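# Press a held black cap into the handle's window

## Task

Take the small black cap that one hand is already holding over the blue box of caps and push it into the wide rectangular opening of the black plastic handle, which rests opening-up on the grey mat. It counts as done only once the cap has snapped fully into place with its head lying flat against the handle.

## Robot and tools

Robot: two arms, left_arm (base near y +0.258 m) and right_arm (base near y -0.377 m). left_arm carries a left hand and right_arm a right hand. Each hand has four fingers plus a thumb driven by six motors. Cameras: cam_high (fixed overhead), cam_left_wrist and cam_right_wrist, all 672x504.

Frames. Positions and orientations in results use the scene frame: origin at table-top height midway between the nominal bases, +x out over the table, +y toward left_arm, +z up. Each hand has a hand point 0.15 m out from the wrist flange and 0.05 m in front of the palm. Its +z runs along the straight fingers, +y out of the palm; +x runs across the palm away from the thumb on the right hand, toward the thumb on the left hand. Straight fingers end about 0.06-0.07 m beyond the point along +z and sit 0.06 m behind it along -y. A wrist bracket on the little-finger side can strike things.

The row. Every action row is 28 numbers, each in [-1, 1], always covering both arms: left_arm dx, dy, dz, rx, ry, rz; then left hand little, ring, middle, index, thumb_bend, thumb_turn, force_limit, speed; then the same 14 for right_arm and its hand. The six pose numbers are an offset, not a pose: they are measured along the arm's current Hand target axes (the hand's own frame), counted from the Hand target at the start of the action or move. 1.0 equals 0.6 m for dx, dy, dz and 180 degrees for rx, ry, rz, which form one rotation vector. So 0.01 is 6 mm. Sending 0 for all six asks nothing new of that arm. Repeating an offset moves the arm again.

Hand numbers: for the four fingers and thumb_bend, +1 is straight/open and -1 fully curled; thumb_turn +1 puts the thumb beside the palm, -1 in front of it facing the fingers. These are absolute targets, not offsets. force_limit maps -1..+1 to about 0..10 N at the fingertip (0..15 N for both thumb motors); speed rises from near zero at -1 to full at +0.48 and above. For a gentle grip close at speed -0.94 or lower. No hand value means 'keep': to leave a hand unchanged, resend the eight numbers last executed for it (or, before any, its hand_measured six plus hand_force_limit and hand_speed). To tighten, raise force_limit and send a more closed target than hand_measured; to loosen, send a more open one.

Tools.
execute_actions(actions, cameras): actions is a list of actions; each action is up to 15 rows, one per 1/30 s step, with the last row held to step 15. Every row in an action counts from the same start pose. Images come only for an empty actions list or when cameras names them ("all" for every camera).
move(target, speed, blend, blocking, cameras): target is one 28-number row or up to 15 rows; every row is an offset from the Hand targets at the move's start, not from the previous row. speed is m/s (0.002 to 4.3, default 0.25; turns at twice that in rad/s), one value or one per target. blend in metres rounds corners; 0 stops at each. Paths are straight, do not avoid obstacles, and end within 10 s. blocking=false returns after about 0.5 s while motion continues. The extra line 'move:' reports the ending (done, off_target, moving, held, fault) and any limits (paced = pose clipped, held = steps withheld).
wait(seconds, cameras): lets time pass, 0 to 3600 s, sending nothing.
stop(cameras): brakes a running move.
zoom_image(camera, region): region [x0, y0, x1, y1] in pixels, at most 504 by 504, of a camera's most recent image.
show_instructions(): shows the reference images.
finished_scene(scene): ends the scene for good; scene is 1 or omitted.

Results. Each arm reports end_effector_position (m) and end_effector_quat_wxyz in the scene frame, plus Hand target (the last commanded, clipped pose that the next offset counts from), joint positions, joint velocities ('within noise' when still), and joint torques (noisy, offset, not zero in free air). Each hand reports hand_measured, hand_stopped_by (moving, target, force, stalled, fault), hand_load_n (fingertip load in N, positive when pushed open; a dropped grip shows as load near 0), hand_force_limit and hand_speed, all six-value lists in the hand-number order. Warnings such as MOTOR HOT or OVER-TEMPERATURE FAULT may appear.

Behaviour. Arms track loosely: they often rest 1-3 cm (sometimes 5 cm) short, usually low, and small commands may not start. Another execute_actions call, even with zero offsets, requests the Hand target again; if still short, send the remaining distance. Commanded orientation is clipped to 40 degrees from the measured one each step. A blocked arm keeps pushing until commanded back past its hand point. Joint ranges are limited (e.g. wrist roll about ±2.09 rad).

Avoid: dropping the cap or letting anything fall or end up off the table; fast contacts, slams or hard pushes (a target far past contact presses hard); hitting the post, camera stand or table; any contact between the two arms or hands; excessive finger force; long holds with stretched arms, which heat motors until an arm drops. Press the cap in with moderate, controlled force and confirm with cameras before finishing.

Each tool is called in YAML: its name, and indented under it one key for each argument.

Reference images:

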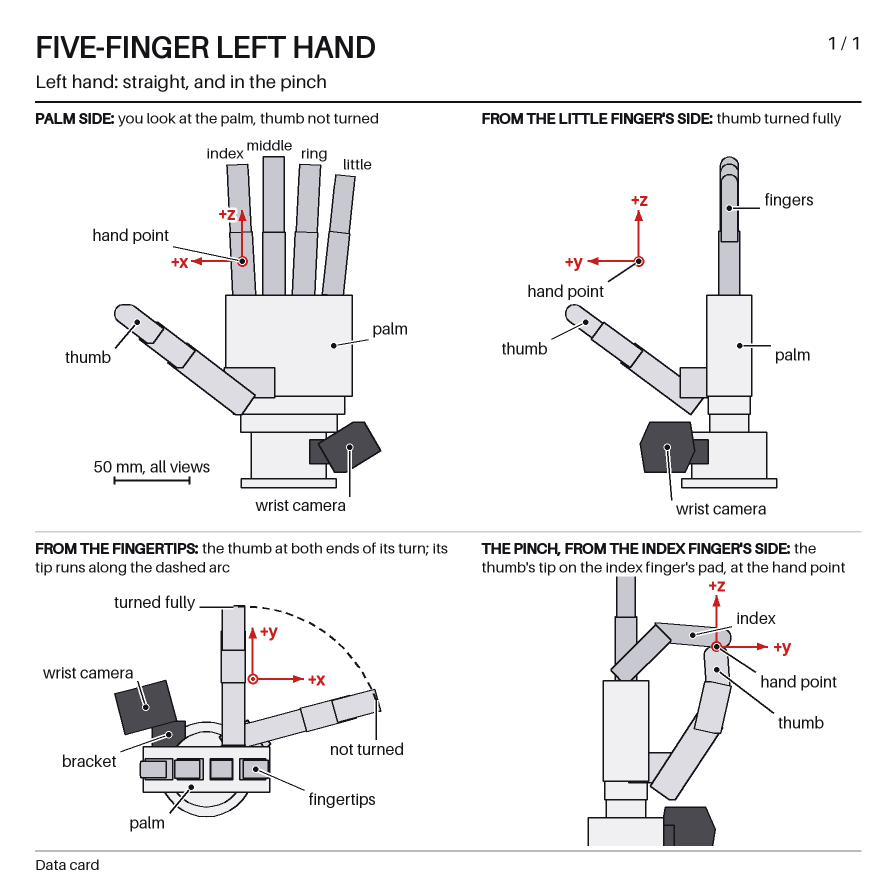

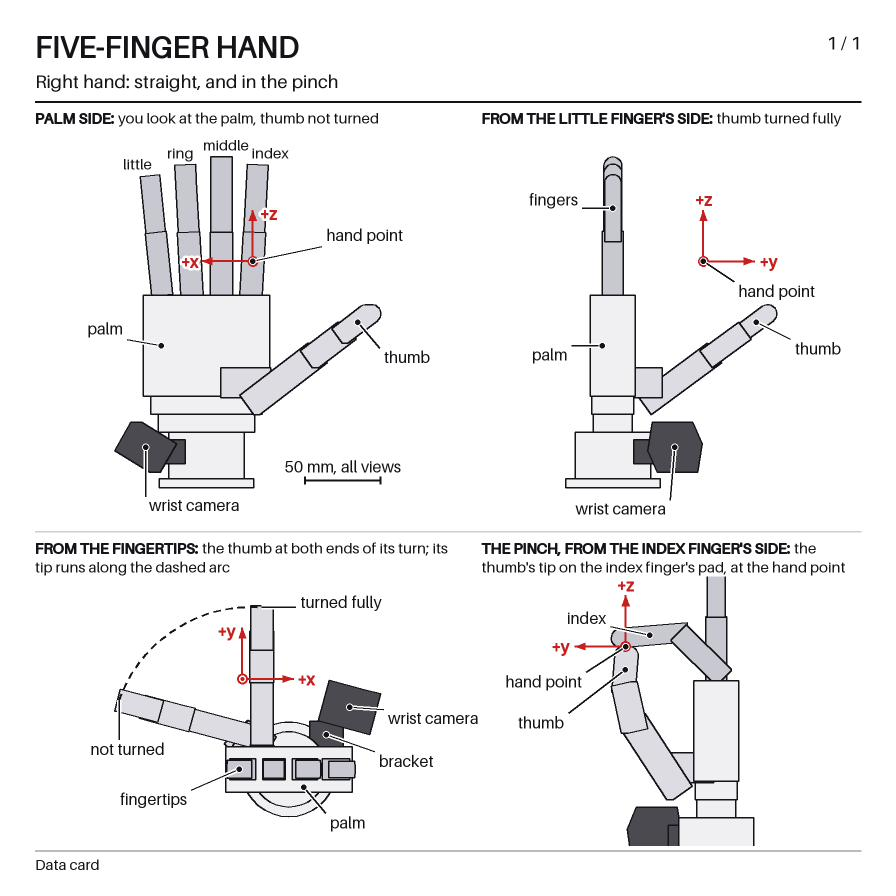

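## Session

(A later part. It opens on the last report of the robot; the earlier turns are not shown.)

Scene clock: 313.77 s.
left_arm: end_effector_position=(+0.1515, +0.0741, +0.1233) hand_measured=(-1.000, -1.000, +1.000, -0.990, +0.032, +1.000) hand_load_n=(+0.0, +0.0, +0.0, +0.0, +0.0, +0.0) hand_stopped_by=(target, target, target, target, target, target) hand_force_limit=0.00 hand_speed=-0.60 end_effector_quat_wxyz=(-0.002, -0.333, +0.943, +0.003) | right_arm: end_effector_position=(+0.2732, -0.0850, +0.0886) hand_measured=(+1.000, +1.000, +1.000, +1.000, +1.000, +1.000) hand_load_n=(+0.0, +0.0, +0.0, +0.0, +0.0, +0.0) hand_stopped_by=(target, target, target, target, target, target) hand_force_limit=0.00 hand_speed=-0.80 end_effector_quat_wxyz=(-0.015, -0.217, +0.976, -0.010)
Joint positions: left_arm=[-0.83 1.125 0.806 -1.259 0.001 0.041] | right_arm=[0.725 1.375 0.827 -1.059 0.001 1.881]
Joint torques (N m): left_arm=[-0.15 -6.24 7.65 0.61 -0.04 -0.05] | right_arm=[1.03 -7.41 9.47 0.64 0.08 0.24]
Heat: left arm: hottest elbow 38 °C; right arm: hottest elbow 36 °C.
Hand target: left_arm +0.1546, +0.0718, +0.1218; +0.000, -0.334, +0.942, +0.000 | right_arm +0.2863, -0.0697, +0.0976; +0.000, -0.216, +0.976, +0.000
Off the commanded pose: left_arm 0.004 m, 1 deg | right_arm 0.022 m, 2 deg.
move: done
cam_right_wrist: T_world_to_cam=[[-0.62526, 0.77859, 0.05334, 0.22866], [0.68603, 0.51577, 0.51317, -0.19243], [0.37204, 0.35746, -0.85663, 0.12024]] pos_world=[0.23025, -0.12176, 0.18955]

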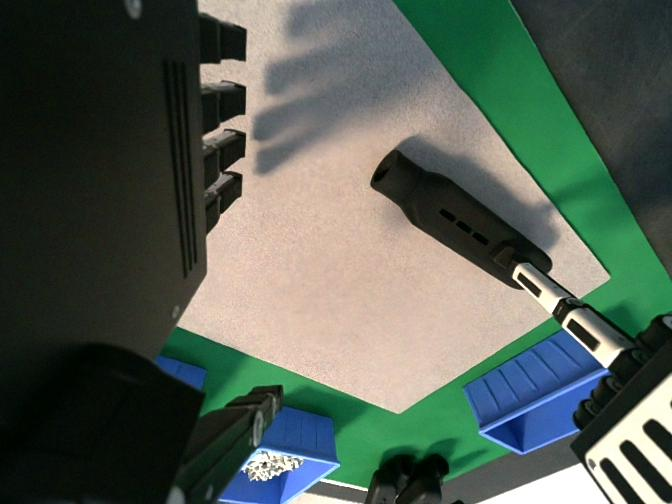

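move:
  target: [0,0.006,0.045,0,0,0,-1.0,-1.0,1.0,-0.99,0.032,1.0,0.0,-0.6, 0,0,0,0,0,0,1,1,1,1,1,1,0,-0.8]
  speed: 0.03
  cameras: ["cam_right_wrist"]

zoom_image:
  camera: "cam_right_wrist"
  region: [460, 215, 550, 305]

Scene clock: 316.10 s.
left_arm: end_effector_position=(+0.1528, +0.0725, +0.1168) hand_measured=(-1.000, -1.000, +1.000, -0.990, +0.032, +1.000) hand_load_n=(+0.0, +0.0, -6.5, +0.0, +0.0, +0.0) hand_stopped_by=(target, target, target, target, target, target) hand_force_limit=0.00 hand_speed=-0.60 end_effector_quat_wxyz=(+0.003, -0.333, +0.943, -0.009) | right_arm: end_effector_position=(+0.2732, -0.0850, +0.0886) hand_measured=(+1.000, +1.000, +1.000, +1.000, +1.000, +1.000) hand_load_n=(+0.0, +0.0, +0.0, +0.0, +0.0, +0.0) hand_stopped_by=(target, target, target, target, target, target) hand_force_limit=0.00 hand_speed=-0.80 end_effector_quat_wxyz=(-0.015, -0.217, +0.976, -0.010)
Joint positions: left_arm=[-0.83 1.114 0.785 -1.221 0.001 0.041] | right_arm=[0.725 1.375 0.827 -1.059 0.001 1.881]
Joint torques (N m): left_arm=[0.15 -4.31 4.62 2.25 -0.03 -0.01] | right_arm=[1.08 -7.41 9.48 0.62 0.08 0.25]
Heat: left arm: hottest elbow 38 °C; right arm: hottest elbow 36 °C.
Hand target: left_arm +0.1524, +0.0745, +0.0949; +0.000, -0.334, +0.942, -0.001 | right_arm +0.2863, -0.0697, +0.0976; +0.000, -0.216, +0.976, +0.000
Off the commanded pose: left_arm 0.022 m, 1 deg | right_arm 0.022 m, 2 deg.
move: off_target (left_arm)
cam_right_wrist: T_world_to_cam=[[-0.62526, 0.77859, 0.05334, 0.22866], [0.68603, 0.51577, 0.51317, -0.19243], [0.37204, 0.35746, -0.85663, 0.12024]] pos_world=[0.23025, -0.12176, 0.18955]

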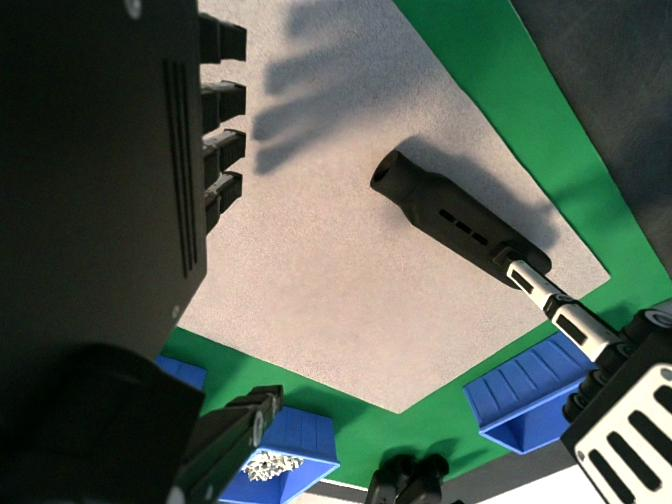

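Scaled by 5.600 from the camera's image (finer frame: 960x720).

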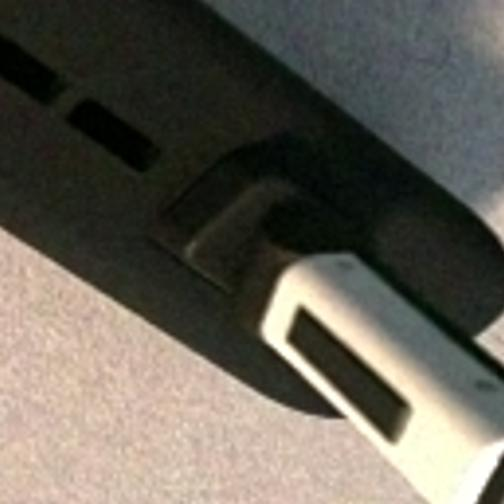

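move:
  target: [0,0.005,0.05,0,0,0,-1.0,-1.0,1.0,-0.99,0.032,1.0,0.0,-0.6, 0,0,0,0,0,0,1,1,1,1,1,1,0,-0.8]
  speed: 0.03
  cameras: ["cam_right_wrist"]

zoom_image:
  camera: "cam_right_wrist"
  region: [460, 215, 550, 305]

Scene clock: 319.27 s.
left_arm: end_effector_position=(+0.1530, +0.0725, +0.1121) hand_measured=(-1.000, -1.000, +0.998, -0.990, +0.032, +1.000) hand_load_n=(+0.0, +0.0, -15.5, +0.0, +0.0, +0.0) hand_stopped_by=(target, target, target, target, target, target) hand_force_limit=0.00 hand_speed=-0.60 end_effector_quat_wxyz=(+0.009, -0.332, +0.943, -0.025) | right_arm: end_effector_position=(+0.2732, -0.0850, +0.0886) hand_measured=(+1.000, +1.000, +1.000, +1.000, +1.000, +1.000) hand_load_n=(+0.0, +0.0, -0.5, +0.0, +0.0, +0.0) hand_stopped_by=(target, target, target, target, target, target) hand_force_limit=0.00 hand_speed=-0.80 end_effector_quat_wxyz=(-0.015, -0.217, +0.976, -0.010)
Joint positions: left_arm=[-0.83 1.09 0.76 -1.187 0.001 0.043] | right_arm=[0.725 1.375 0.827 -1.059 0.001 1.881]
Joint torques (N m): left_arm=[-0.21 -1.03 1.69 3.92 -0.05 -0.06] | right_arm=[1.03 -7.41 9.47 0.62 0.08 0.25]
Heat: left arm: hottest elbow 37 °C; right arm: hottest elbow 36 °C.
Hand target: left_arm +0.1505, +0.0769, +0.0649; +0.000, -0.334, +0.942, +0.000 | right_arm +0.2863, -0.0697, +0.0976; +0.000, -0.216, +0.976, +0.000
Off the commanded pose: left_arm 0.047 m, 3 deg | right_arm 0.022 m, 2 deg.
move: off_target (left_arm)
cam_right_wrist: T_world_to_cam=[[-0.62526, 0.77859, 0.05334, 0.22866], [0.68603, 0.51577, 0.51317, -0.19243], [0.37204, 0.35746, -0.85663, 0.12024]] pos_world=[0.23025, -0.12176, 0.18955]

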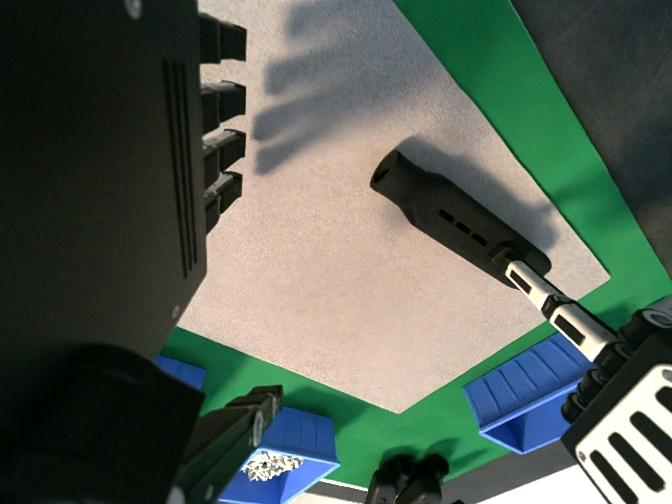

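Scaled by 5.600 from the camera's image (finer frame: 960x720).

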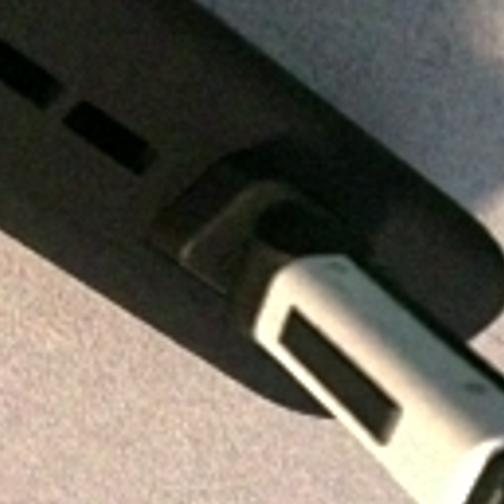

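move:
  target:
    - [0,-0.0148,-0.0835,0,0,0,-1.0,-1.0,1.0,-0.99,0.032,1.0,0.0,-0.6, 0,0,0,0,0,0,1,1,1,1,1,1,0,-0.8]
    - [0,-0.0148,-0.175,0,0,0,-1.0,-1.0,1.0,-0.99,0.032,1.0,0.0,-0.6, 0,0,0,0,0,0,1,1,1,1,1,1,0,-0.8]
  speed: [0.05,0.1]
  cameras: ["cam_right_wrist","cam_left_wrist","cam_high"]

zoom_image:
  camera: "cam_right_wrist"
  region: [480, 235, 540, 285]

zoom_image:
  camera: "cam_high"
  region: [300, 60, 380, 120]

Scene clock: 323.00 s.
left_arm: end_effector_position=(+0.1474, +0.0790, +0.1549) hand_measured=(-1.000, -1.000, +1.000, -0.990, +0.032, +1.000) hand_load_n=(+0.0, +0.0, +0.0, +0.0, +0.0, +0.0) hand_stopped_by=(target, target, target, target, target, target) hand_force_limit=0.00 hand_speed=-0.60 end_effector_quat_wxyz=(-0.007, -0.332, +0.943, +0.017) | right_arm: end_effector_position=(+0.2732, -0.0850, +0.0886) hand_measured=(+1.000, +1.000, +1.000, +1.000, +1.000, +1.000) hand_load_n=(+0.0, +0.0, +0.0, +0.0, +0.0, +0.0) hand_stopped_by=(target, target, target, target, target, target) hand_force_limit=0.00 hand_speed=-0.80 end_effector_quat_wxyz=(-0.015, -0.217, +0.976, -0.010)
Joint positions: left_arm=[-0.83 1.105 0.872 -1.375 0.001 0.043] | right_arm=[0.725 1.375 0.827 -1.059 0.001 1.881]
Joint torques (N m): left_arm=[-0.38 -7.24 11.06 -0.35 -0.04 -0.06] | right_arm=[1.03 -7.41 9.5 0.64 0.08 0.24]
Heat: left arm: hottest elbow 37 °C; right arm: hottest elbow 36 °C.
Hand target: left_arm +0.1560, +0.0701, +0.1699; +0.000, -0.334, +0.942, +0.000 | right_arm +0.2863, -0.0697, +0.0976; +0.000, -0.216, +0.976, +0.000
Off the commanded pose: left_arm 0.019 m, 2 deg | right_arm 0.022 m, 2 deg.
move: off_target (left_arm)
cam_left_wrist: T_world_to_cam=[[0.36891, -0.92874, -0.03667, 0.02785], [-0.78689, -0.33308, 0.51948, 0.05977], [-0.49468, -0.16279, -0.85369, 0.33875]] pos_world=[0.20433, 0.10091, 0.25916]
cam_right_wrist: T_world_to_cam=[[-0.62526, 0.77859, 0.05334, 0.22866], [0.68603, 0.51577, 0.51317, -0.19243], [0.37204, 0.35746, -0.85663, 0.12024]] pos_world=[0.23025, -0.12176, 0.18955]

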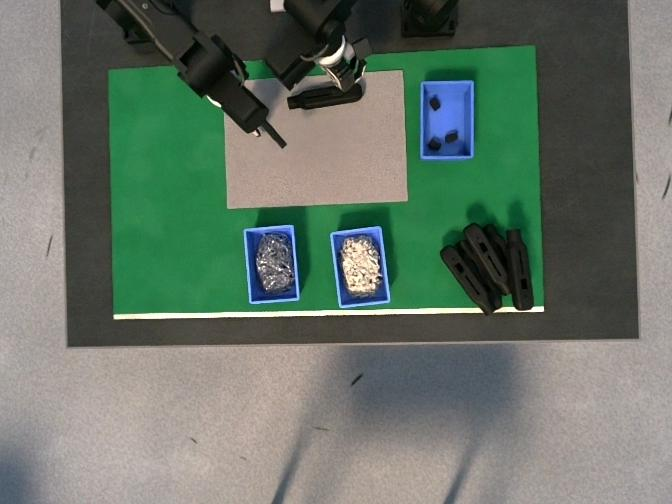

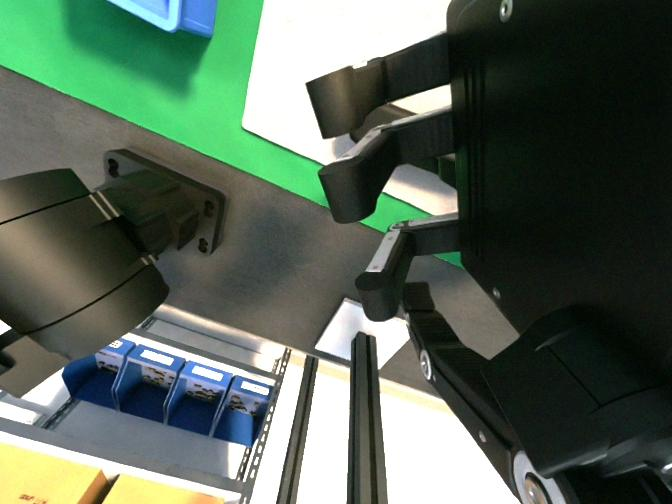

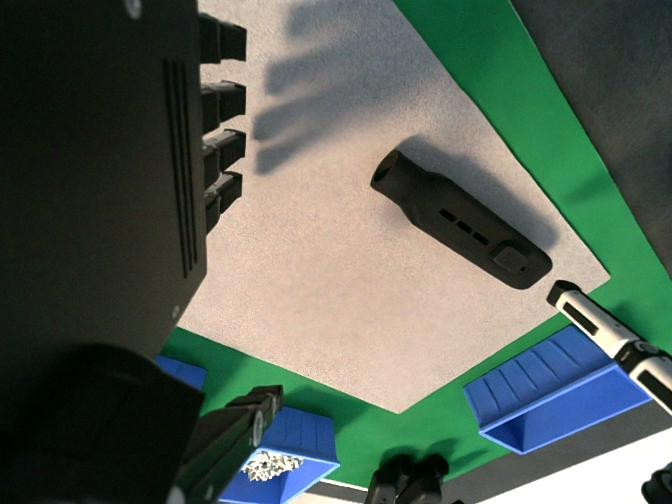

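Scaled by 8.400 from the camera's image (finer frame: 960x720).

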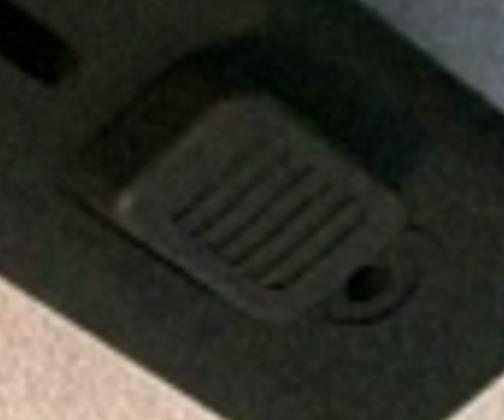

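Scaled by 6.300 from the camera's image (finer frame: 960x720).

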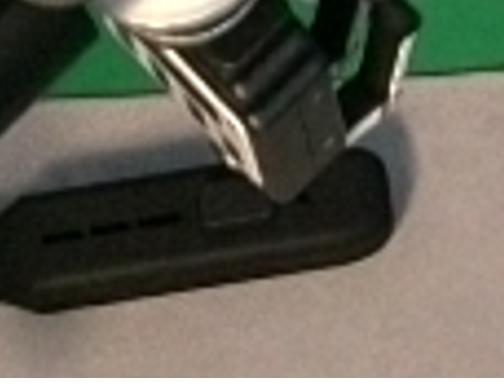

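move:
  target: [0,0,-0.05,0,0,0,-1.0,-1.0,1.0,-0.99,0.032,1.0,0.0,-0.6, 0,0.075,0.05,0,0,0,-1,-1,-1,-1,1,1,0,-0.5]
  speed: 0.12
  cameras: ["cam_right_wrist"]

Scene clock: 331.50 s.
left_arm: end_effector_position=(+0.1479, +0.0783, +0.1837) hand_measured=(-1.000, -1.000, +1.000, -0.990, +0.032, +1.000) hand_load_n=(+0.0, +0.0, +0.5, +0.0, +0.0, +0.0) hand_stopped_by=(target, target, target, target, target, target) hand_force_limit=0.00 hand_speed=-0.60 end_effector_quat_wxyz=(-0.008, -0.332, +0.943, +0.018) | right_arm: end_effector_position=(+0.2560, -0.0456, +0.0581) hand_measured=(-1.000, -1.000, -1.000, -1.000, +1.000, +1.000) hand_load_n=(+0.0, +0.0, +0.0, +0.0, +0.0, +0.0) hand_stopped_by=(target, target, target, target, target, target) hand_force_limit=0.00 hand_speed=-0.50 end_effector_quat_wxyz=(-0.015, -0.217, +0.976, -0.012)
Joint positions: left_arm=[-0.83 1.093 0.94 -1.458 0.001 0.043] | right_arm=[0.841 1.471 0.831 -0.97 0.001 1.998]
Joint torques (N m): left_arm=[-0.21 -7.3 11.41 -0.49 -0.02 -0.07] | right_arm=[1.03 -8.59 8.96 0.61 0.08 0.24]
Heat: left arm: hottest elbow 38 °C; right arm: hottest elbow 36 °C.
Hand target: left_arm +0.1560, +0.0701, +0.1998; +0.000, -0.334, +0.942, +0.000 | right_arm +0.2674, -0.0290, +0.0676; +0.000, -0.216, +0.976, +0.000
Off the commanded pose: left_arm 0.020 m, 2 deg | right_arm 0.022 m, 2 deg.
move: off_target (left_arm, right_arm)
cam_right_wrist: T_world_to_cam=[[-0.62541, 0.77875, 0.04906, 0.1892], [0.68539, 0.5182, 0.51157, -0.18489], [0.37296, 0.35357, -0.85784, 0.08608]] pos_world=[0.21295, -0.08196, 0.15915]

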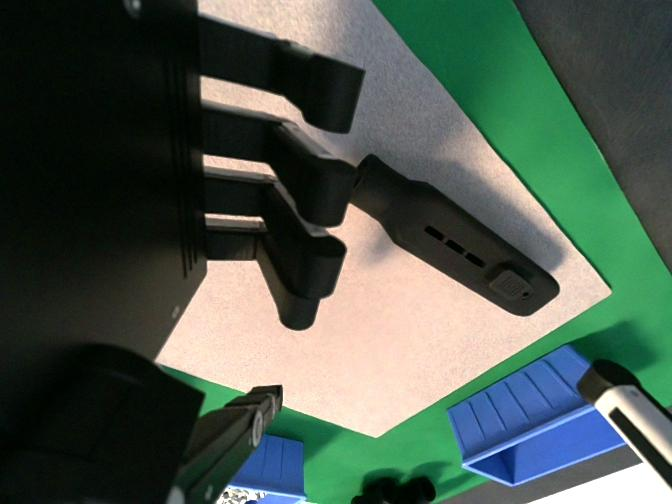

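zoom_image:
  camera: "cam_right_wrist"
  region: [480, 250, 545, 305]

Scaled by 7.754 from the camera's image (finer frame: 960x720).

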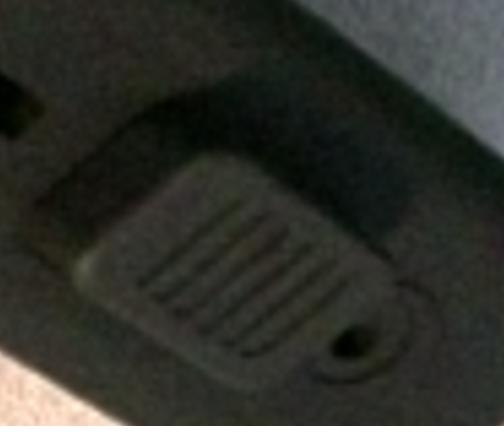

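finished_scene:

The scene is finished: the task was done.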